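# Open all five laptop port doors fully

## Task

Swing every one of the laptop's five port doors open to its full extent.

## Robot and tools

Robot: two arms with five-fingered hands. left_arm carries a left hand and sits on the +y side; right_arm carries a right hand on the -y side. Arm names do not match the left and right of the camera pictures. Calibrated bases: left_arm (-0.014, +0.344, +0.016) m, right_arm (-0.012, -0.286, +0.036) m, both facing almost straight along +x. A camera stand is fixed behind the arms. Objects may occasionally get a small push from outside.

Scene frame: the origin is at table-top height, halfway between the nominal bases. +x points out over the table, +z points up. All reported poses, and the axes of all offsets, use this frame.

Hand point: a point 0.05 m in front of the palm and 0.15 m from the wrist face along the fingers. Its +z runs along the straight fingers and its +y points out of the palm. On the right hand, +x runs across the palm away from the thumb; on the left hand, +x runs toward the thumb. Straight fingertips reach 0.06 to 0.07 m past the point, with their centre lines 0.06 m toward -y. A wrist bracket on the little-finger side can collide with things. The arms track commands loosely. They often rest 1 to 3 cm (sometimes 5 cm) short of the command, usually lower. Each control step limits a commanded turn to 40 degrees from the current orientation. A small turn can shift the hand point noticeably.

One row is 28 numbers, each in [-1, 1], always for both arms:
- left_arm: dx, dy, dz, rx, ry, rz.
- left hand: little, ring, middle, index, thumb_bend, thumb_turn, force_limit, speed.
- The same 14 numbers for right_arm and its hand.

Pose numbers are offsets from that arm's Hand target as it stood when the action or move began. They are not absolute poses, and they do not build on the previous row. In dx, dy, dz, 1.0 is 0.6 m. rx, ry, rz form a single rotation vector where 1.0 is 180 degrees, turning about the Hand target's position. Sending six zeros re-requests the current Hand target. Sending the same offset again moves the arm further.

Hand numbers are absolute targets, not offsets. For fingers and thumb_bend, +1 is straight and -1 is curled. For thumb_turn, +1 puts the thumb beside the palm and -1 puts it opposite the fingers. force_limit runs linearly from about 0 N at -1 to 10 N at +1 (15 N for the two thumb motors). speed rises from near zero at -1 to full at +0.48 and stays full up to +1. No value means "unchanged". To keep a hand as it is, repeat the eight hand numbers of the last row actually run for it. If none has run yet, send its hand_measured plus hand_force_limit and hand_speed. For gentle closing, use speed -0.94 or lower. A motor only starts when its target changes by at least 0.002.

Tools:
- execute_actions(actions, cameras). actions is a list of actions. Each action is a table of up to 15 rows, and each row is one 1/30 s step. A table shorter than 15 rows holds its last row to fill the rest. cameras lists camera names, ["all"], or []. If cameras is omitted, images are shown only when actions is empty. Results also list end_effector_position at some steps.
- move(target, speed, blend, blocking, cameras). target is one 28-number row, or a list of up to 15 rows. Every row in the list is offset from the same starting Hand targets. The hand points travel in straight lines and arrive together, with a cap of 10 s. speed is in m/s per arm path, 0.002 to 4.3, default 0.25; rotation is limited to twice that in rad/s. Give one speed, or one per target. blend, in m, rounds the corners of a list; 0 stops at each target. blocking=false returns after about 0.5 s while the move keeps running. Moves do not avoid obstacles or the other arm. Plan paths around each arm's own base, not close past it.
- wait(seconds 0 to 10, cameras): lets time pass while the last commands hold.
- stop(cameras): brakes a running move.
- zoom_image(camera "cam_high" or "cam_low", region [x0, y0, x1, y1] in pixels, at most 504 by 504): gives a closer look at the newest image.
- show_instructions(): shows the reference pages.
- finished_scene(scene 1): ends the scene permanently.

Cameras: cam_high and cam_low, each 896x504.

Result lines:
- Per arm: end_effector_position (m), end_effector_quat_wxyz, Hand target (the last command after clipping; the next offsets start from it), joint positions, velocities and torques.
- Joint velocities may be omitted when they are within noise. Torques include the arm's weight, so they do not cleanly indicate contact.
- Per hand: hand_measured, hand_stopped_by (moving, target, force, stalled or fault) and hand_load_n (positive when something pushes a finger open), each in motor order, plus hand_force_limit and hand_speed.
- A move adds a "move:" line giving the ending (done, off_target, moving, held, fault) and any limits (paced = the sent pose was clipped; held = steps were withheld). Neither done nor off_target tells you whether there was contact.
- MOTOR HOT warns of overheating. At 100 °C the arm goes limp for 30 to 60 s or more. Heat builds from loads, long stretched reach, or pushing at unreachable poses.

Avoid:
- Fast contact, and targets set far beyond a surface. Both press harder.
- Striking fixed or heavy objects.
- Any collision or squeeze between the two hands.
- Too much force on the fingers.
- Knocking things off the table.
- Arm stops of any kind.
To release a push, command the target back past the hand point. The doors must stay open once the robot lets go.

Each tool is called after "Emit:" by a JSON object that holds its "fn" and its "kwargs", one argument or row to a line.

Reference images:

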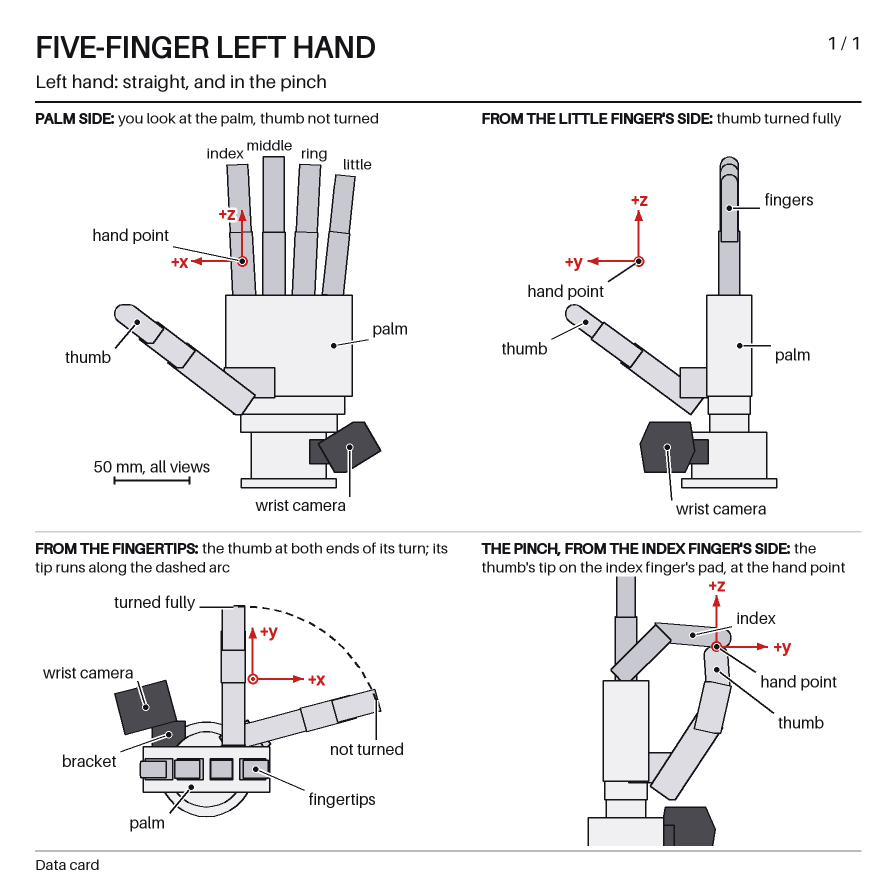

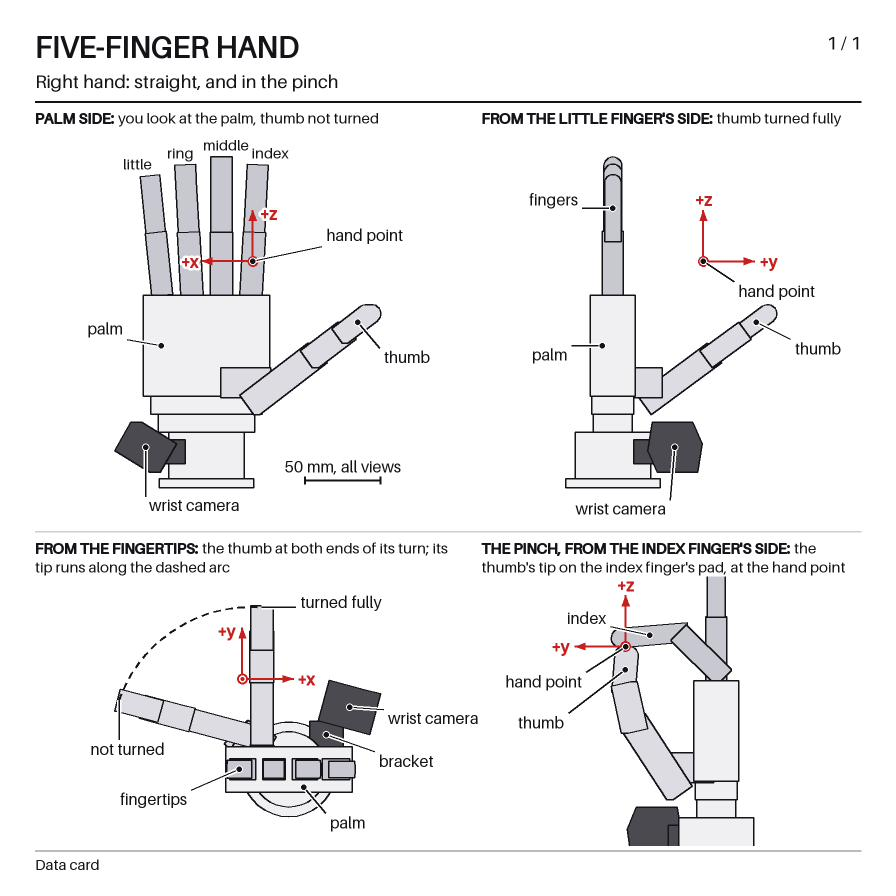

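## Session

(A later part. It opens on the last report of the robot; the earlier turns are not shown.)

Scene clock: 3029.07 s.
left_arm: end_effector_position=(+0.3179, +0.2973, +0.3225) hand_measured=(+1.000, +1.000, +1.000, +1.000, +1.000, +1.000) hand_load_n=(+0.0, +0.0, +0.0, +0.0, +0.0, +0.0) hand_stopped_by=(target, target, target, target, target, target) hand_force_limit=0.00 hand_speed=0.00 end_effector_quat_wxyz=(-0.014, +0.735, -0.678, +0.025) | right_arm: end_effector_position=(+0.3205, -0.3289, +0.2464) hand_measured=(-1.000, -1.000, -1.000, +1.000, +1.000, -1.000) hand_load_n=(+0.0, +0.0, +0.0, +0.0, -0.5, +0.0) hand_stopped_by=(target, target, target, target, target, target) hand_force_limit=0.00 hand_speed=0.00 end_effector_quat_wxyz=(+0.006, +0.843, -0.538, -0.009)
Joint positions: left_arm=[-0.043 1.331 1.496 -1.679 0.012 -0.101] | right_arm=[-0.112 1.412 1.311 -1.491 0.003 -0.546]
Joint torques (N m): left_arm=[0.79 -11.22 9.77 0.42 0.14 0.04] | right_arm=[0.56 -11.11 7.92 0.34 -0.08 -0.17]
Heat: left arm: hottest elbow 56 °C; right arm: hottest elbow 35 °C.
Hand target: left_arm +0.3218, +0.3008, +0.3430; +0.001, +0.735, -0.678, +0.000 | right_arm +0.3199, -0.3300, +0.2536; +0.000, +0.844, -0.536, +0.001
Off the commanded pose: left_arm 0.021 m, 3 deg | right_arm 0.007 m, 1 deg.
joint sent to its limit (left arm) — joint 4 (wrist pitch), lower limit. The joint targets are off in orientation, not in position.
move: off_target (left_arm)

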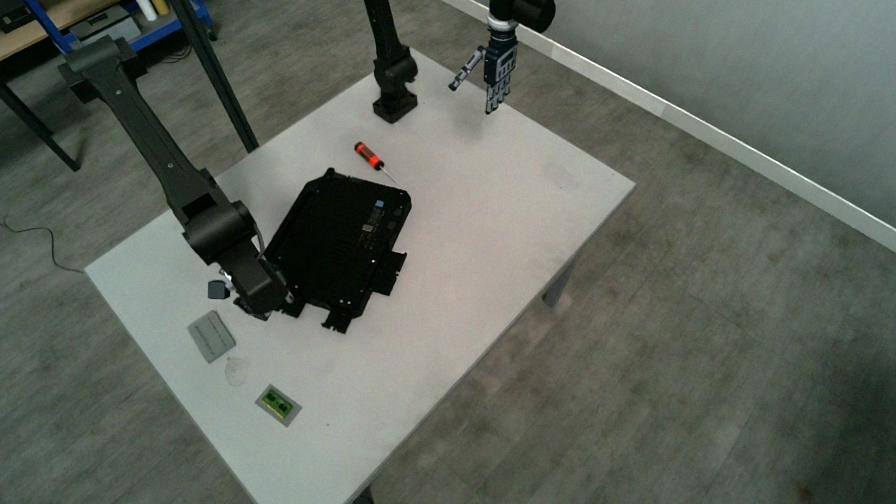

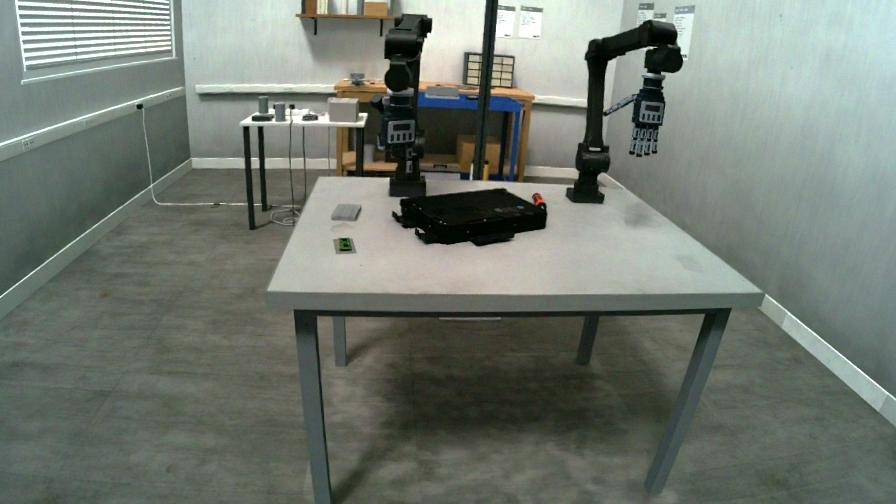

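Emit:
{"fn": "move", "kwargs": {
  "target": [
    [0,0,0,0,0,0, 1, 1, 1, 1, 1, 1, 0, 0, -0.0818,0.5547,-0.0893,0,0,0,-1,-1,-1,1,1,-1,0,0],
    [0,0,0,0,0,0, 1, 1, 1, 1, 1, 1, 0, 0, -0.0818,0.5547,-0.1977,0,0,0,-1,-1,-1,1,1,-1,0,0]
  ],
  "speed": [0.2,0.08],
  "cameras": ["cam_high","cam_low"]
}}

Emit:
{"fn": "zoom_image", "kwargs": {
  "camera": "cam_high",
  "region": [370, 190, 420, 240]
}}

Emit:
{"fn": "zoom_image", "kwargs": {
  "camera": "cam_low",
  "region": [490, 170, 550, 230]
}}

Scene clock: 3074.33 s.
left_arm: end_effector_position=(+0.3179, +0.2973, +0.3225) hand_measured=(+1.000, +1.000, +1.000, +1.000, +1.000, +1.000) hand_load_n=(+0.0, -0.5, +0.0, +0.0, +0.0, +0.0) hand_stopped_by=(target, target, target, target, target, target) hand_force_limit=0.00 hand_speed=0.00 end_effector_quat_wxyz=(-0.014, +0.735, -0.678, +0.025) | right_arm: end_effector_position=(+0.2688, +0.0000, +0.1394) hand_measured=(-1.000, -1.000, -1.000, +1.000, +1.000, -1.000) hand_load_n=(+0.0, +0.0, +0.5, +0.0, +0.0, +0.0) hand_stopped_by=(target, target, target, target, target, target) hand_force_limit=0.00 hand_speed=0.00 end_effector_quat_wxyz=(+0.001, +0.845, -0.534, -0.001)
Joint positions: left_arm=[-0.043 1.331 1.496 -1.679 0.012 -0.101] | right_arm=[0.682 1.581 1.213 -1.204 -0.001 0.24]
Joint torques (N m): left_arm=[0.56 -11.05 9.96 0.17 0.16 0.03] | right_arm=[1.2 -10.4 7.23 0.75 0.06 -0.05]
Heat: left arm: hottest elbow 56 °C; right arm: hottest elbow 35 °C.
Hand target: left_arm +0.3218, +0.3008, +0.3430; +0.001, +0.735, -0.678, +0.000 | right_arm +0.2708, +0.0029, +0.1350; +0.000, +0.844, -0.536, +0.000
Off the commanded pose: left_arm 0.021 m, 3 deg | right_arm 0.006 m, 0 deg.
joint sent to its limit (left arm) — joint 4 (wrist pitch), lower limit. The joint targets are off in orientation, not in position.
move: off_target (left_arm)

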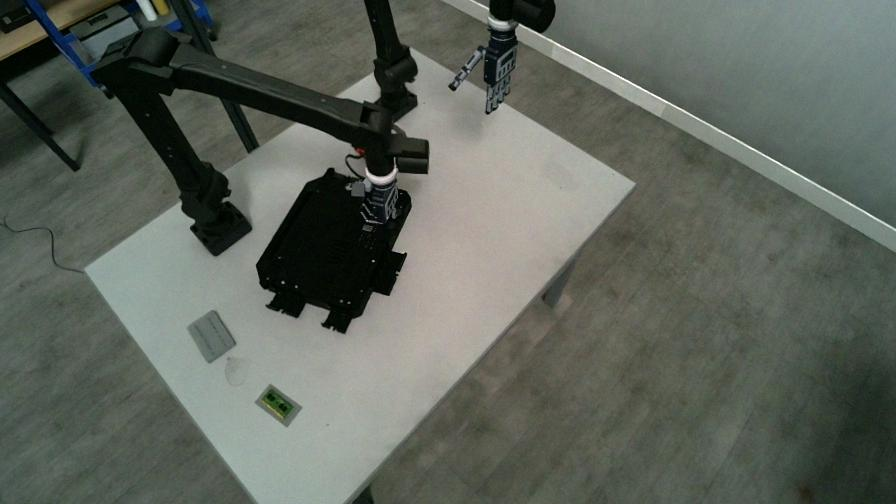

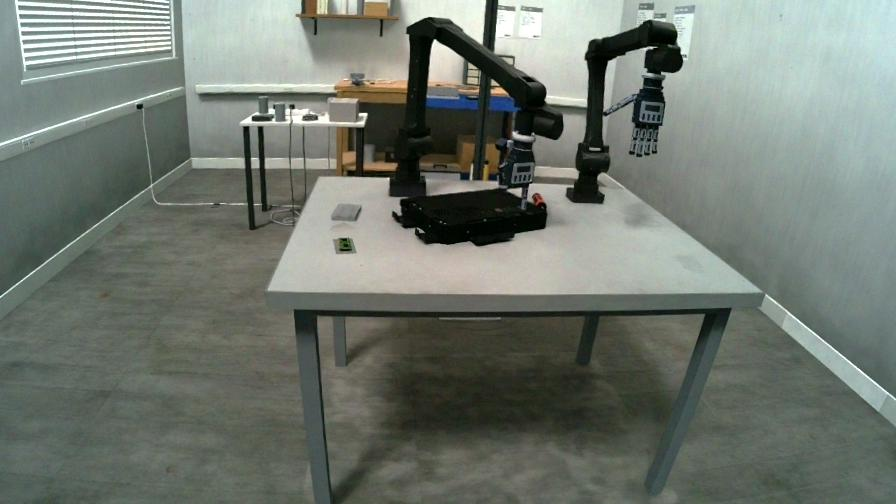

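Scaled by 10.080 from the camera's 896x504 image, which has a finer 1280x720 frame.

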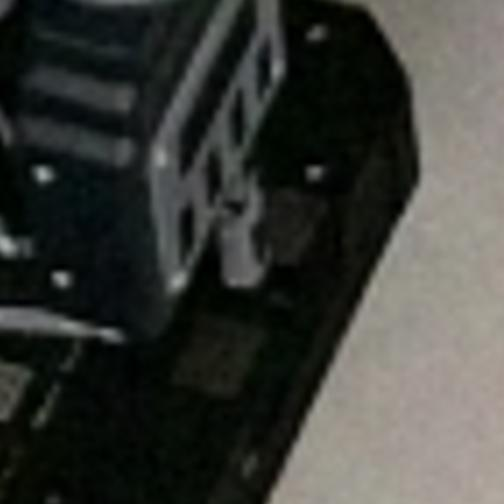

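Scaled by 8.400 from the camera's 896x504 image, which has a finer 1280x720 frame.

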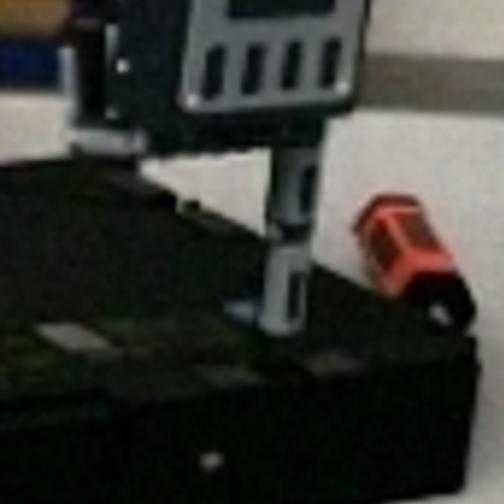

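Emit:
{"fn": "move", "kwargs": {
  "target": [
    [0,0,0,0,0,0, 1, 1, 1, 1, 1, 1, 0, 0, 0.001,0.0015,-0.03,0,0,0,-1,-1,-1,1,1,-1,0,0],
    [0,0,0,0,0,0, 1, 1, 1, 1, 1, 1, 0, 0, 0.0463,0.0226,-0.03,0,0,0,-1,-1,-1,1,1,-1,0,0],
    [0,0,0,0,0,0, 1, 1, 1, 1, 1, 1, 0, 0, 0.0463,0.0226,-0.02,0,0,0,-1,-1,-1,1,1,-1,0,0]
  ],
  "speed": 0.03,
  "cameras": ["cam_high"]
}}

Emit:
{"fn": "zoom_image", "kwargs": {
  "camera": "cam_high",
  "region": [370, 190, 420, 240]
}}

Scene clock: 3094.73 s.
left_arm: end_effector_position=(+0.3179, +0.2973, +0.3225) hand_measured=(+1.000, +1.000, +1.000, +1.000, +1.000, +1.000) hand_load_n=(+0.0, +0.0, +0.0, +0.0, +0.0, +0.0) hand_stopped_by=(target, target, target, target, target, target) hand_force_limit=0.00 hand_speed=0.00 end_effector_quat_wxyz=(-0.014, +0.735, -0.678, +0.025) | right_arm: end_effector_position=(+0.2731, +0.0015, +0.1289) hand_measured=(-1.000, -1.000, -1.000, +0.998, +1.000, -1.000) hand_load_n=(+0.0, +0.0, +0.0, -11.0, +0.0, +0.0) hand_stopped_by=(target, target, target, target, target, target) hand_force_limit=0.00 hand_speed=0.00 end_effector_quat_wxyz=(+0.016, +0.850, -0.526, -0.007)
Joint positions: left_arm=[-0.043 1.331 1.496 -1.679 0.012 -0.101] | right_arm=[0.681 1.628 1.236 -1.214 -0.002 0.219]
Joint torques (N m): left_arm=[0.21 -11.34 9.83 0.24 0.17 -0.01] | right_arm=[-0.03 -8.41 11.23 1.57 0.11 0.03]
Heat: left arm: hottest elbow 56 °C; right arm: hottest elbow 35 °C.
Hand target: left_arm +0.3218, +0.3008, +0.3430; +0.001, +0.735, -0.678, +0.000 | right_arm +0.2986, +0.0164, +0.1230; +0.000, +0.844, -0.536, +0.000
Off the commanded pose: left_arm 0.021 m, 3 deg | right_arm 0.030 m, 2 deg.
joint sent to its limit (left arm) — joint 4 (wrist pitch), lower limit. The joint targets are off in orientation, not in position.
move: off_target (left_arm, right_arm)
Images, in order (width x height): cam_high 896x504.

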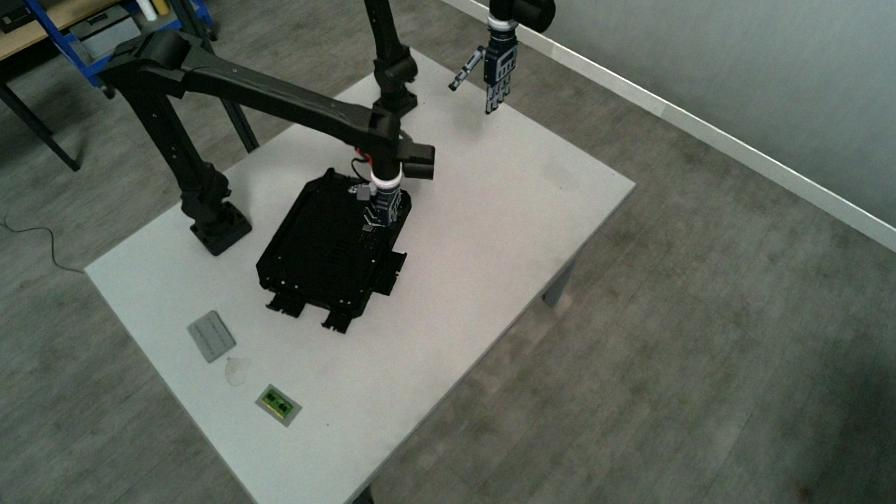

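Scaled by 10.080 from the camera's 896x504 image, which has a finer 1280x720 frame.

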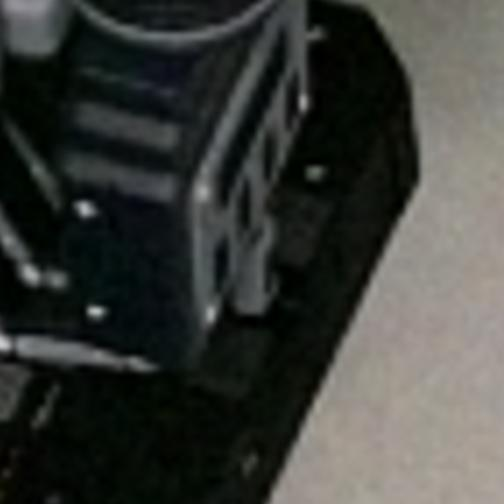

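Emit:
{"fn": "move", "kwargs": {
  "target": [
    [0,0,0,0,0,0, 1, 1, 1, 1, 1, 1, 0, 0, 0.0,0.0,0.008,0,0,0,-1,-1,-1,1,1,-1,0,0]
  ],
  "speed": 0.02,
  "cameras": ["cam_high"]
}}

Emit:
{"fn": "zoom_image", "kwargs": {
  "camera": "cam_high",
  "region": [370, 190, 420, 240]
}}

Scene clock: 3105.57 s.
left_arm: end_effector_position=(+0.3179, +0.2973, +0.3225) hand_measured=(+1.000, +1.000, +1.000, +1.000, +1.000, +1.000) hand_load_n=(+0.0, +0.0, +0.0, +0.0, +0.0, +0.0) hand_stopped_by=(target, target, target, target, target, target) hand_force_limit=0.00 hand_speed=0.00 end_effector_quat_wxyz=(-0.014, +0.735, -0.678, +0.025) | right_arm: end_effector_position=(+0.2732, +0.0016, +0.1294) hand_measured=(-1.000, -1.000, -1.000, +0.998, +1.000, -1.000) hand_load_n=(+0.0, +0.0, +0.0, -9.5, +0.0, +0.0) hand_stopped_by=(target, target, target, target, target, target) hand_force_limit=0.00 hand_speed=0.00 end_effector_quat_wxyz=(+0.019, +0.850, -0.526, -0.008)
Joint positions: left_arm=[-0.043 1.331 1.496 -1.679 0.012 -0.101] | right_arm=[0.681 1.632 1.241 -1.221 -0.002 0.219]
Joint torques (N m): left_arm=[0.44 -10.46 9.78 0.18 0.12 -0.01] | right_arm=[-0.15 -8.94 11.4 1.21 0.1 0.03]
Heat: left arm: hottest elbow 56 °C; right arm: hottest elbow 36 °C.
Hand target: left_arm +0.3218, +0.3008, +0.3430; +0.001, +0.735, -0.678, +0.000 | right_arm +0.2985, +0.0163, +0.1278; +0.000, +0.844, -0.536, +0.000
Off the commanded pose: left_arm 0.021 m, 3 deg | right_arm 0.029 m, 3 deg.
joint sent to its limit (left arm) — joint 4 (wrist pitch), lower limit. The joint targets are off in orientation, not in position.
move: off_target (left_arm, right_arm)
Images, in order (width x height): cam_high 896x504.

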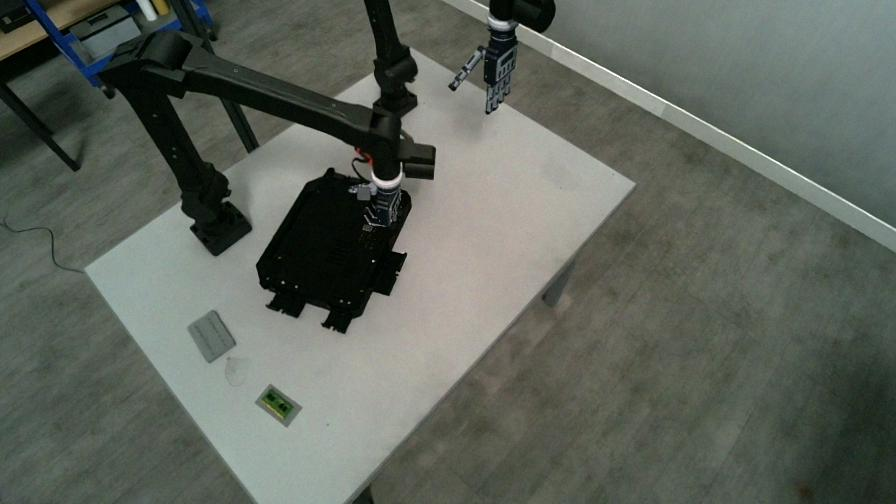

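Scaled by 10.080 from the camera's 896x504 image, which has a finer 1280x720 frame.

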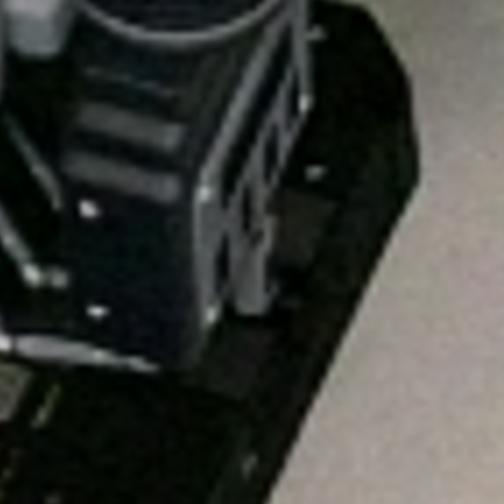

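Emit:
{"fn": "move", "kwargs": {
  "target": [
    [0,0,0,0,0,0, 1, 1, 1, 1, 1, 1, 0, 0, 0.0106,0.005,0.008,0,0,0,-1,-1,-1,1,1,-1,0,0]
  ],
  "speed": 0.02,
  "cameras": ["cam_high"]
}}

Emit:
{"fn": "zoom_image", "kwargs": {
  "camera": "cam_high",
  "region": [370, 190, 420, 240]
}}

Scene clock: 3113.80 s.
left_arm: end_effector_position=(+0.3179, +0.2973, +0.3225) hand_measured=(+1.000, +1.000, +1.000, +1.000, +1.000, +1.000) hand_load_n=(+0.0, +0.0, +0.0, +0.0, +0.0, +0.0) hand_stopped_by=(target, target, target, target, target, target) hand_force_limit=0.00 hand_speed=0.00 end_effector_quat_wxyz=(-0.014, +0.735, -0.678, +0.025) | right_arm: end_effector_position=(+0.2756, +0.0030, +0.1307) hand_measured=(-1.000, -1.000, -1.000, +0.998, +1.000, -1.000) hand_load_n=(+0.0, +0.0, +0.0, -9.5, +0.0, +0.0) hand_stopped_by=(target, target, target, target, target, target) hand_force_limit=0.00 hand_speed=0.00 end_effector_quat_wxyz=(+0.026, +0.850, -0.525, -0.010)
Joint positions: left_arm=[-0.043 1.331 1.496 -1.679 0.012 -0.101] | right_arm=[0.68 1.648 1.262 -1.241 -0.002 0.217]
Joint torques (N m): left_arm=[0.56 -11.28 9.66 0.23 0.2 0.02] | right_arm=[-0.32 -9.35 12.22 1.37 0.12 0.03]
Heat: left arm: hottest elbow 56 °C; right arm: hottest elbow 36 °C.
Hand target: left_arm +0.3218, +0.3008, +0.3430; +0.001, +0.735, -0.678, +0.000 | right_arm +0.3049, +0.0194, +0.1326; +0.000, +0.844, -0.536, +0.000
Off the commanded pose: left_arm 0.021 m, 3 deg | right_arm 0.034 m, 3 deg.
joint sent to its limit (left arm) — joint 4 (wrist pitch), lower limit. The joint targets are off in orientation, not in position.
move: off_target (left_arm, right_arm)
Images, in order (width x height): cam_high 896x504.

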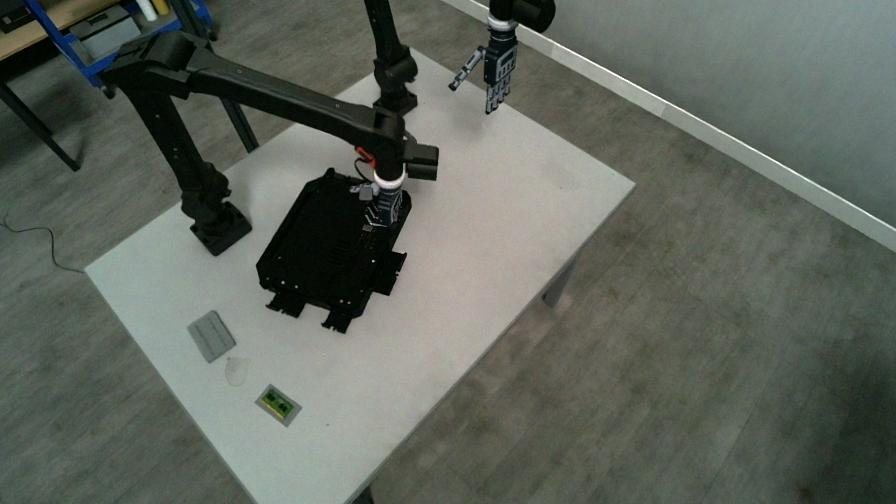

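Scaled by 10.080 from the camera's 896x504 image, which has a finer 1280x720 frame.

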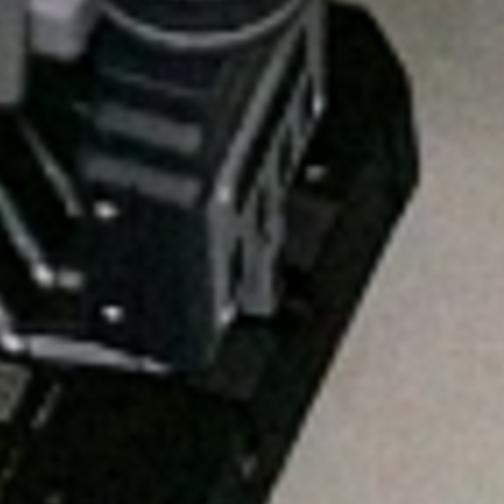

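Emit:
{"fn": "move", "kwargs": {
  "target": [
    [0,0,0,0,0,0, 1, 1, 1, 1, 1, 1, 0, 0, 0.0091,0.0042,0.0,0,0,0,-1,-1,-1,1,1,-1,0,0]
  ],
  "speed": 0.02,
  "cameras": ["cam_high"]
}}

Emit:
{"fn": "zoom_image", "kwargs": {
  "camera": "cam_high",
  "region": [370, 190, 420, 240]
}}

Scene clock: 3126.17 s.
left_arm: end_effector_position=(+0.3179, +0.2973, +0.3225) hand_measured=(+1.000, +1.000, +1.000, +1.000, +1.000, +1.000) hand_load_n=(+0.0, +0.0, +0.0, +0.0, +0.0, +0.0) hand_stopped_by=(target, target, target, target, target, target) hand_force_limit=0.00 hand_speed=0.00 end_effector_quat_wxyz=(-0.014, +0.735, -0.678, +0.025) | right_arm: end_effector_position=(+0.2907, +0.0105, +0.1271) hand_measured=(-1.000, -1.000, -1.000, +1.000, +1.000, -1.000) hand_load_n=(+0.0, +0.0, +0.0, -0.5, +0.0, +0.0) hand_stopped_by=(target, target, target, target, target, target) hand_force_limit=0.00 hand_speed=0.00 end_effector_quat_wxyz=(+0.020, +0.848, -0.529, -0.008)
Joint positions: left_arm=[-0.043 1.331 1.496 -1.679 0.012 -0.101] | right_arm=[0.671 1.681 1.297 -1.229 -0.001 0.217]
Joint torques (N m): left_arm=[0.44 -10.7 9.66 0.32 0.18 0.02] | right_arm=[0.38 -11.34 10.86 0.76 0.07 -0.02]
Heat: left arm: hottest elbow 56 °C; right arm: hottest elbow 36 °C.
Hand target: left_arm +0.3218, +0.3008, +0.3430; +0.001, +0.735, -0.678, +0.000 | right_arm +0.3104, +0.0219, +0.1326; +0.000, +0.844, -0.536, +0.000
Off the commanded pose: left_arm 0.021 m, 3 deg | right_arm 0.023 m, 3 deg.
joint sent to its limit (left arm) — joint 4 (wrist pitch), lower limit. The joint targets are off in orientation, not in position.
move: off_target (left_arm, right_arm)
Images, in order (width x height): cam_high 896x504.

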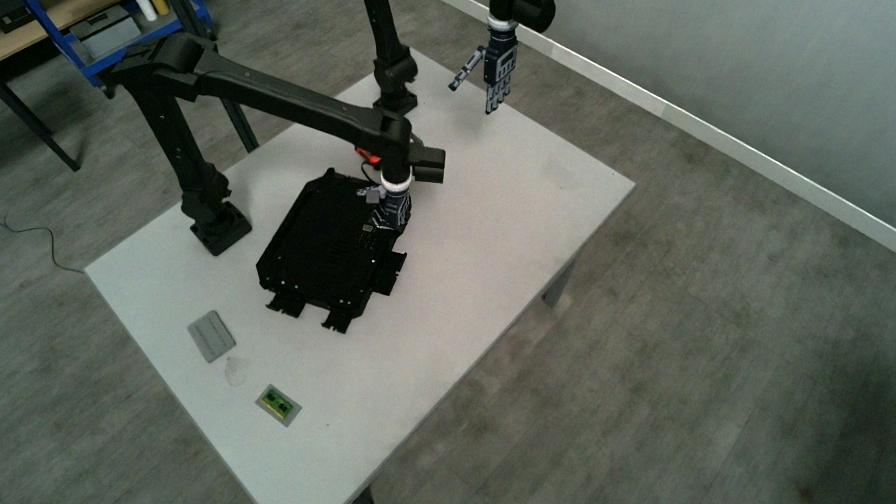

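Scaled by 10.080 from the camera's 896x504 image, which has a finer 1280x720 frame.

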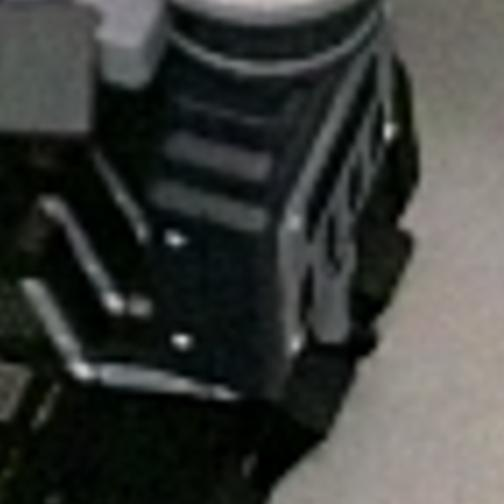

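Emit:
{"fn": "move", "kwargs": {
  "target": [
    [0,0,0,0,0,0, 1, 1, 1, 1, 1, 1, 0, 0, -0.0123,-0.0108,-0.0377,0,0,0,-1,-1,-1,1,1,-1,0,0],
    [0,0,0,0,0,0, 1, 1, 1, 1, 1, 1, 0, 0, 0.0058,-0.0023,-0.0627,0,0,0,-1,-1,-1,1,1,-1,0,0]
  ],
  "speed": 0.03,
  "cameras": ["cam_low","cam_high"]
}}

Emit:
{"fn": "zoom_image", "kwargs": {
  "camera": "cam_low",
  "region": [480, 180, 560, 250]
}}

Emit:
{"fn": "zoom_image", "kwargs": {
  "camera": "cam_high",
  "region": [370, 190, 420, 240]
}}

Scene clock: 3145.30 s.
left_arm: end_effector_position=(+0.3179, +0.2973, +0.3225) hand_measured=(+1.000, +1.000, +1.000, +1.000, +1.000, +1.000) hand_load_n=(+0.0, +0.0, +0.0, +0.0, +0.0, +0.0) hand_stopped_by=(target, target, target, target, target, target) hand_force_limit=0.00 hand_speed=0.00 end_effector_quat_wxyz=(-0.014, +0.735, -0.678, +0.025) | right_arm: end_effector_position=(+0.3040, +0.0187, +0.0984) hand_measured=(-1.000, -1.000, -1.000, +1.000, +1.000, -1.000) hand_load_n=(+0.0, +0.0, +0.0, +0.0, +0.0, +0.0) hand_stopped_by=(target, target, target, target, target, target) hand_force_limit=0.00 hand_speed=0.00 end_effector_quat_wxyz=(+0.003, +0.847, -0.531, -0.002)
Joint positions: left_arm=[-0.043 1.331 1.496 -1.679 0.012 -0.101] | right_arm=[0.667 1.723 1.278 -1.132 -0.001 0.218]
Joint torques (N m): left_arm=[0.44 -11.34 9.89 0.27 0.17 0.01] | right_arm=[-0.26 -11.16 8.24 0.75 0.05 -0.05]
Heat: left arm: hottest elbow 56 °C; right arm: hottest elbow 37 °C.
Hand target: left_arm +0.3218, +0.3008, +0.3430; +0.001, +0.735, -0.678, +0.000 | right_arm +0.3138, +0.0205, +0.0950; +0.000, +0.844, -0.536, +0.000
Off the commanded pose: left_arm 0.021 m, 3 deg | right_arm 0.011 m, 1 deg.
joint sent to its limit (left arm) — joint 4 (wrist pitch), lower limit. The joint targets are off in orientation, not in position.
move: off_target (left_arm, right_arm)

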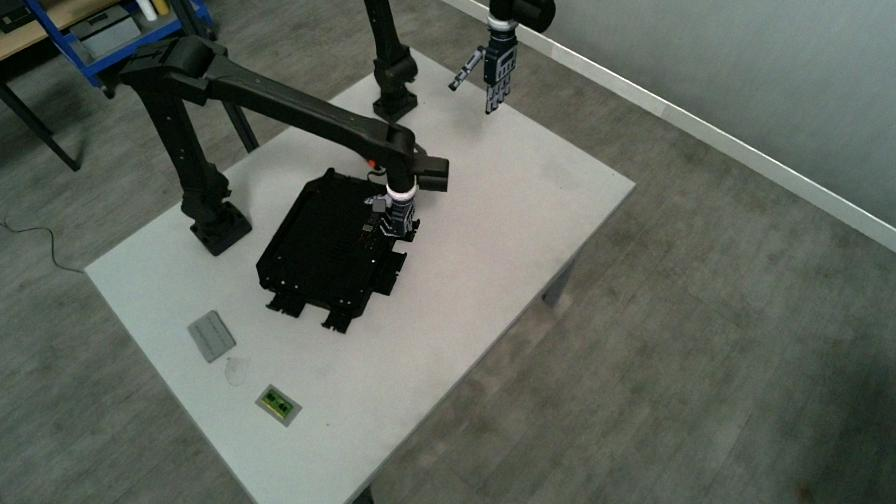

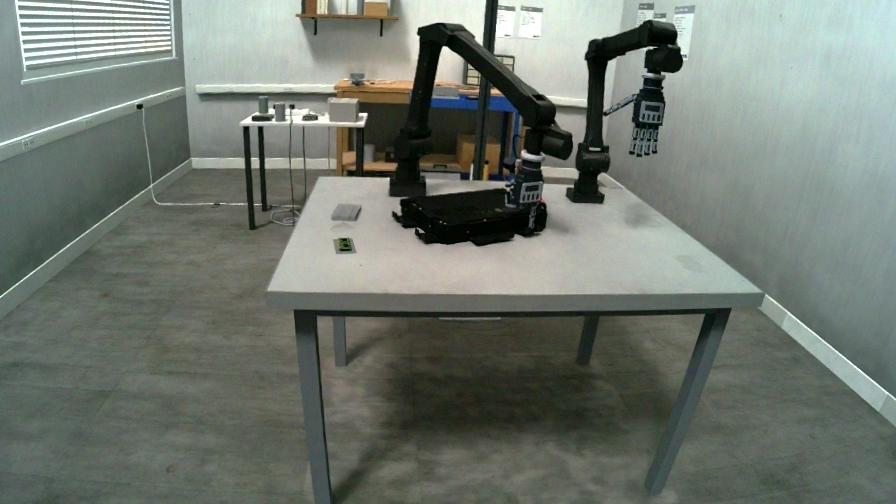

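Scaled by 6.300 from the camera's 896x504 image, which has a finer 1280x720 frame.

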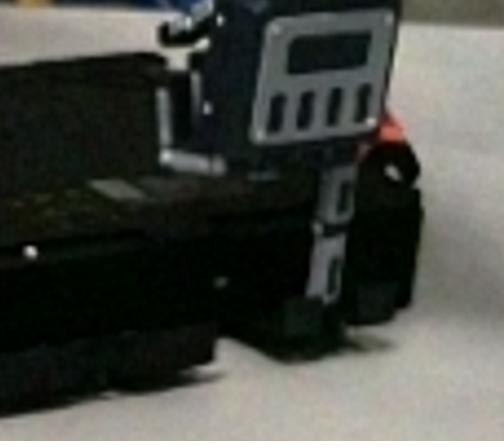

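Scaled by 10.080 from the camera's 896x504 image, which has a finer 1280x720 frame.

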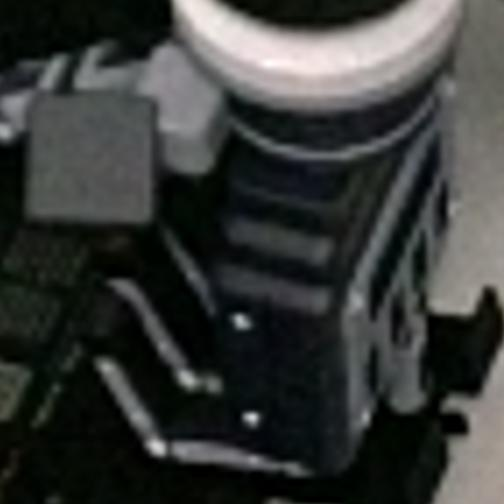

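Emit:
{"fn": "move", "kwargs": {
  "target": [
    [0,0,0,0,0,0, 1, 1, 1, 1, 1, 1, 0, 0, 0.004,0.003,-0.038,0,0,0,-1,-1,-1,1,1,-1,0,0]
  ],
  "speed": 0.03,
  "cameras": ["cam_low","cam_high"]
}}

Emit:
{"fn": "zoom_image", "kwargs": {
  "camera": "cam_low",
  "region": [480, 180, 560, 250]
}}

Scene clock: 3154.27 s.
left_arm: end_effector_position=(+0.3179, +0.2973, +0.3225) hand_measured=(+1.000, +1.000, +1.000, +1.000, +1.000, +1.000) hand_load_n=(+0.0, +0.0, +0.0, +0.0, +0.0, +0.0) hand_stopped_by=(target, target, target, target, target, target) hand_force_limit=0.00 hand_speed=0.00 end_effector_quat_wxyz=(-0.014, +0.735, -0.678, +0.025) | right_arm: end_effector_position=(+0.3060, +0.0196, +0.0939) hand_measured=(-1.000, -1.000, -1.000, +1.000, +1.000, -1.000) hand_load_n=(+0.0, +0.0, +0.0, -7.0, +0.0, +0.0) hand_stopped_by=(target, target, target, target, target, target) hand_force_limit=0.00 hand_speed=0.00 end_effector_quat_wxyz=(+0.002, +0.848, -0.530, -0.001)
Joint positions: left_arm=[-0.043 1.331 1.496 -1.679 0.012 -0.101] | right_arm=[0.667 1.732 1.276 -1.12 -0.001 0.215]
Joint torques (N m): left_arm=[0.38 -10.81 9.8 0.34 0.16 0.03] | right_arm=[0.44 -10.17 6.58 2.18 0.02 -0.09]
Heat: left arm: hottest elbow 56 °C; right arm: hottest elbow 36 °C.
Hand target: left_arm +0.3218, +0.3008, +0.3430; +0.001, +0.735, -0.678, +0.000 | right_arm +0.3163, +0.0223, +0.0722; +0.000, +0.844, -0.536, +0.000
Off the commanded pose: left_arm 0.021 m, 3 deg | right_arm 0.024 m, 1 deg.
joint sent to its limit (left arm) — joint 4 (wrist pitch), lower limit. The joint targets are off in orientation, not in position.
move: off_target (left_arm, right_arm)

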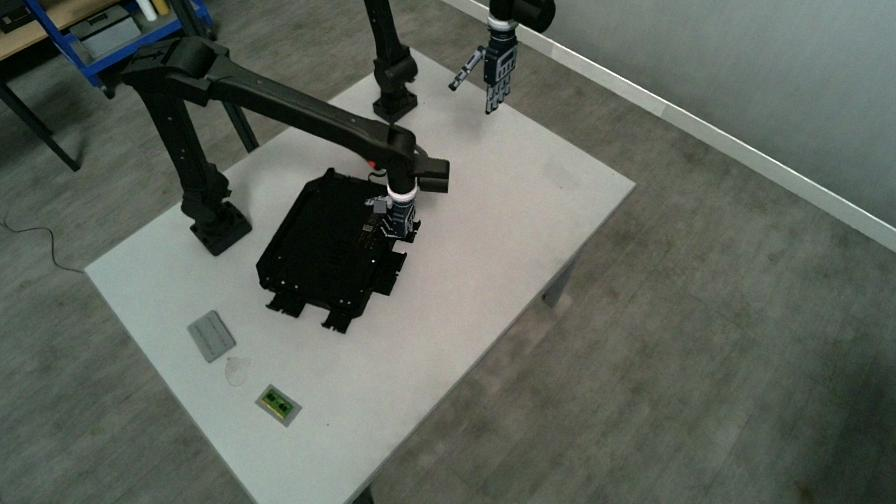

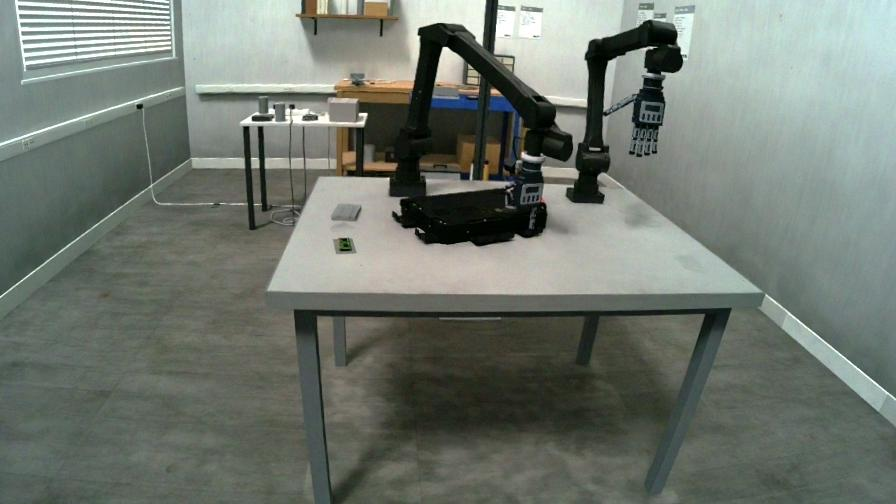

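Scaled by 6.300 from the camera's 896x504 image, which has a finer 1280x720 frame.

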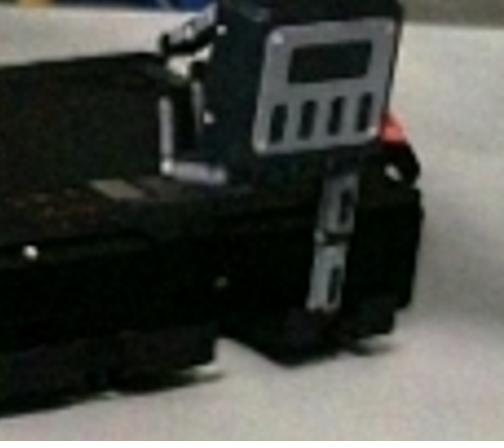

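Emit:
{"fn": "move", "kwargs": {
  "target": [
    [0,0,0,0,0,0, 1, 1, 1, 1, 1, 1, 0, 0, -0.035,-0.0163,0.04,0,0,0,-1,-1,-1,1,1,-1,0,0],
    [0,0,0,0,0,0, 1, 1, 1, 1, 1, 1, 0, 0, -0.05,-0.05,0.3,0,0,0,-1,-1,-1,1,1,-1,0,0],
    [0,0,0,0,0,0, 1, 1, 1, 1, 1, 1, 0, 0, 0.0,-0.65,0.35,0,0,0,-1,-1,-1,1,1,-1,0,0]
  ],
  "speed": [0.08,0.2,0.25],
  "cameras": ["cam_high","cam_low"]
}}

Emit:
{"fn": "zoom_image", "kwargs": {
  "camera": "cam_high",
  "region": [250, 150, 430, 340]
}}

Emit:
{"fn": "zoom_image", "kwargs": {
  "camera": "cam_low",
  "region": [390, 180, 560, 260]
}}

Emit:
{"fn": "zoom_image", "kwargs": {
  "camera": "cam_high",
  "region": [320, 155, 380, 205]
}}

Scene clock: 3208.13 s.
left_arm: end_effector_position=(+0.3179, +0.2973, +0.3225) hand_measured=(+1.000, +1.000, +1.000, +1.000, +1.000, +1.000) hand_load_n=(+0.0, +0.0, +0.0, +0.0, +0.0, +0.0) hand_stopped_by=(target, target, target, target, target, target) hand_force_limit=0.00 hand_speed=0.00 end_effector_quat_wxyz=(-0.014, +0.735, -0.678, +0.025) | right_arm: end_effector_position=(+0.3046, -0.3641, +0.2705) hand_measured=(-1.000, -1.000, -1.000, +1.000, +1.000, -1.000) hand_load_n=(+0.0, +0.0, +0.0, +0.0, +0.0, +0.0) hand_stopped_by=(target, target, target, target, target, target) hand_force_limit=0.00 hand_speed=0.00 end_effector_quat_wxyz=(+0.006, +0.843, -0.538, -0.010)
Joint positions: left_arm=[-0.043 1.331 1.496 -1.679 0.012 -0.101] | right_arm=[-0.206 1.382 1.344 -1.556 0.003 -0.64]
Joint torques (N m): left_arm=[0.09 -11.05 9.81 0.27 0.11 -0.01] | right_arm=[0.67 -7.88 11.97 -0.02 -0.09 -0.14]
Heat: left arm: hottest elbow 57 °C; right arm: hottest elbow 35 °C.
Hand target: left_arm +0.3218, +0.3008, +0.3430; +0.001, +0.735, -0.678, +0.000 | right_arm +0.3163, -0.3677, +0.2822; +0.000, +0.844, -0.536, +0.000
Off the commanded pose: left_arm 0.021 m, 3 deg | right_arm 0.017 m, 1 deg.
joint sent to its limit (left arm) — joint 4 (wrist pitch), lower limit. The joint targets are off in orientation, not in position.
move: off_target (left_arm, right_arm)

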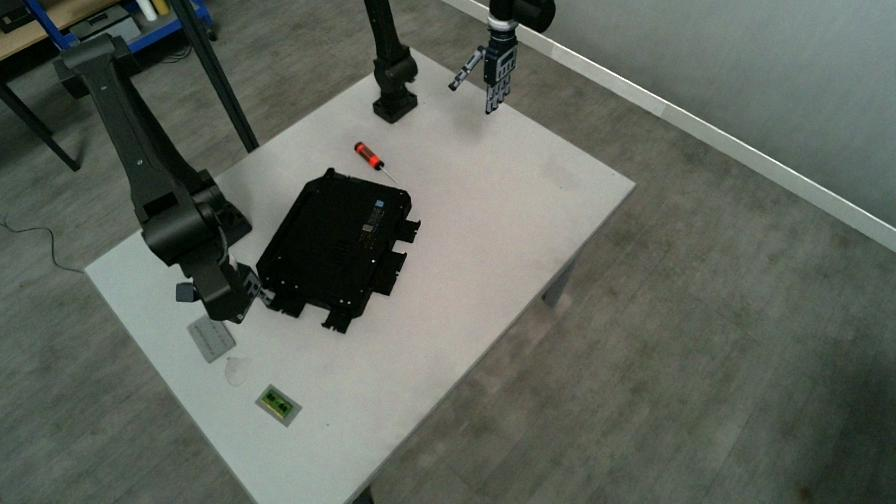

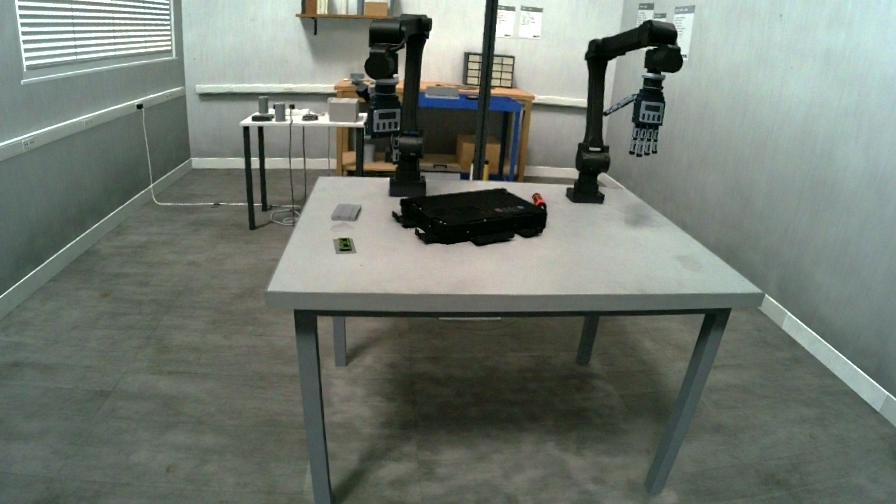

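Scaled by 2.653 from the camera's 896x504 image, which has a finer 1280x720 frame.

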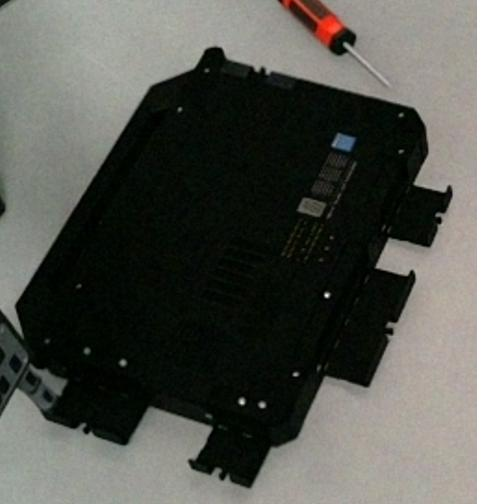

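Scaled by 2.965 from the camera's 896x504 image, which has a finer 1280x720 frame.

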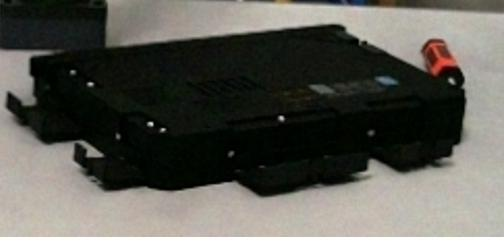

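Scaled by 8.400 from the camera's 896x504 image, which has a finer 1280x720 frame.

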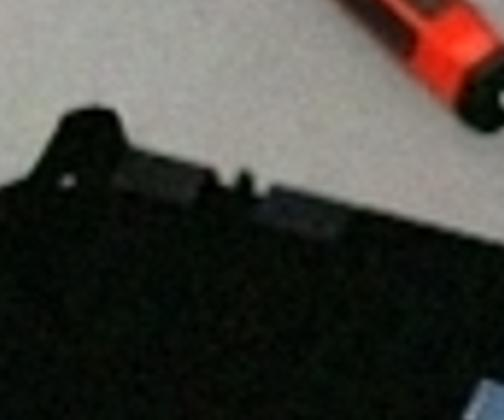

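Emit:
{"fn": "move", "kwargs": {
  "target": [
    [-0.20,-0.16,-0.06,0,0,-0.20,1,1,1,1,1,1,0,0,0,0,0,0,0,0,-1,-1,-1,1,1,-1,0,0],
    [-0.3697,-0.3013,-0.1717,0,0,-0.3867,1,1,1,1,1,1,0,0,0,0,0,0,0,0,-1,-1,-1,1,1,-1,0,0]
  ],
  "speed": 0.15,
  "blend": 0.03,
  "cameras": ["all"]
}}

Scene clock: 3262.93 s.
left_arm: end_effector_position=(+0.1005, +0.1229, +0.2419) hand_measured=(+1.000, +1.000, +1.000, +1.000, +1.000, +1.000) hand_load_n=(+0.0, +0.0, +0.0, +0.0, +0.0, +0.0) hand_stopped_by=(target, target, target, target, target, target) hand_force_limit=0.00 hand_speed=0.00 end_effector_quat_wxyz=(-0.003, -0.227, +0.974, +0.003) | right_arm: end_effector_position=(+0.3046, -0.3640, +0.2704) hand_measured=(-1.000, -1.000, -1.000, +1.000, +1.000, -1.000) hand_load_n=(+0.0, +0.0, +0.0, +0.0, +0.0, +0.0) hand_stopped_by=(target, target, target, target, target, target) hand_force_limit=0.00 hand_speed=0.00 end_effector_quat_wxyz=(+0.006, +0.843, -0.537, -0.010)
Joint positions: left_arm=[-1.015 1.156 1.127 -1.55 0.004 0.121] | right_arm=[-0.206 1.382 1.344 -1.556 0.003 -0.64]
Joint torques (N m): left_arm=[-1.14 -5.95 6.82 0.95 -0.08 0.01] | right_arm=[0.67 -8.29 11.9 0.03 -0.1 -0.16]
Heat: left arm: hottest elbow 56 °C; right arm: hottest elbow 39 °C.
Hand target: left_arm +0.1001, +0.1201, +0.2400; -0.001, -0.216, +0.976, +0.001 | right_arm +0.3163, -0.3676, +0.2822; +0.000, +0.844, -0.536, +0.000
Off the commanded pose: left_arm 0.004 m, 1 deg | right_arm 0.017 m, 1 deg.
move: off_target (right_arm)

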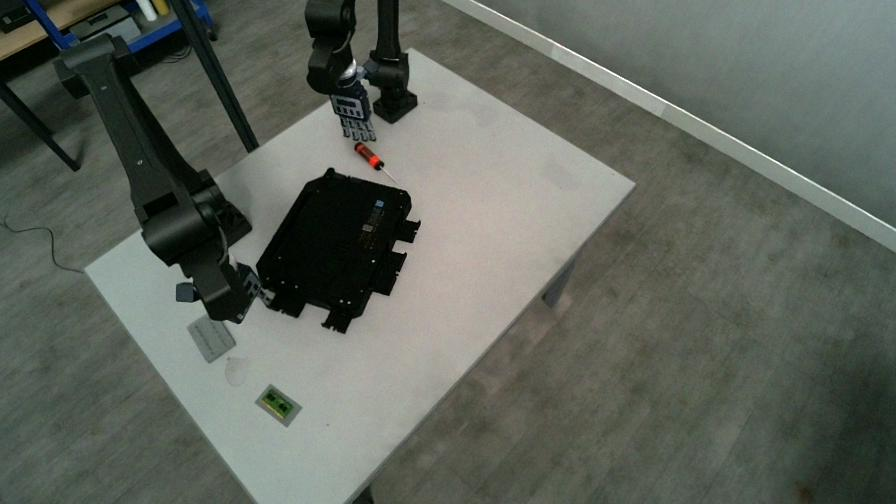

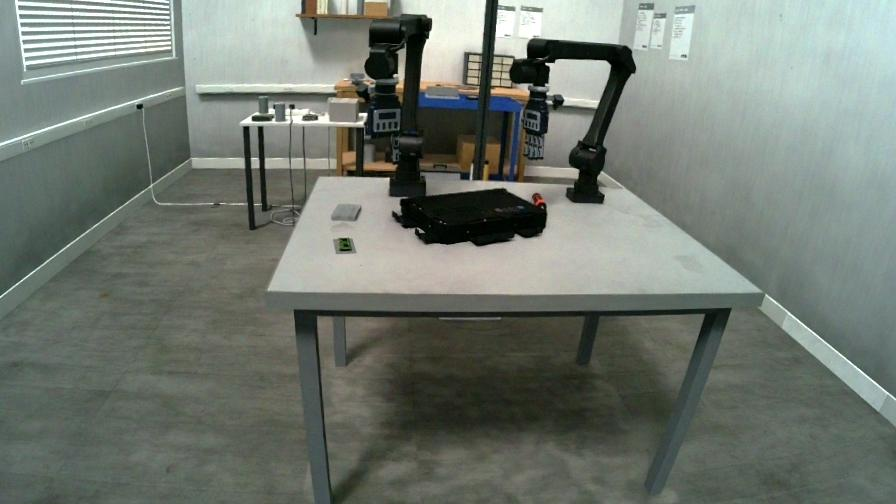

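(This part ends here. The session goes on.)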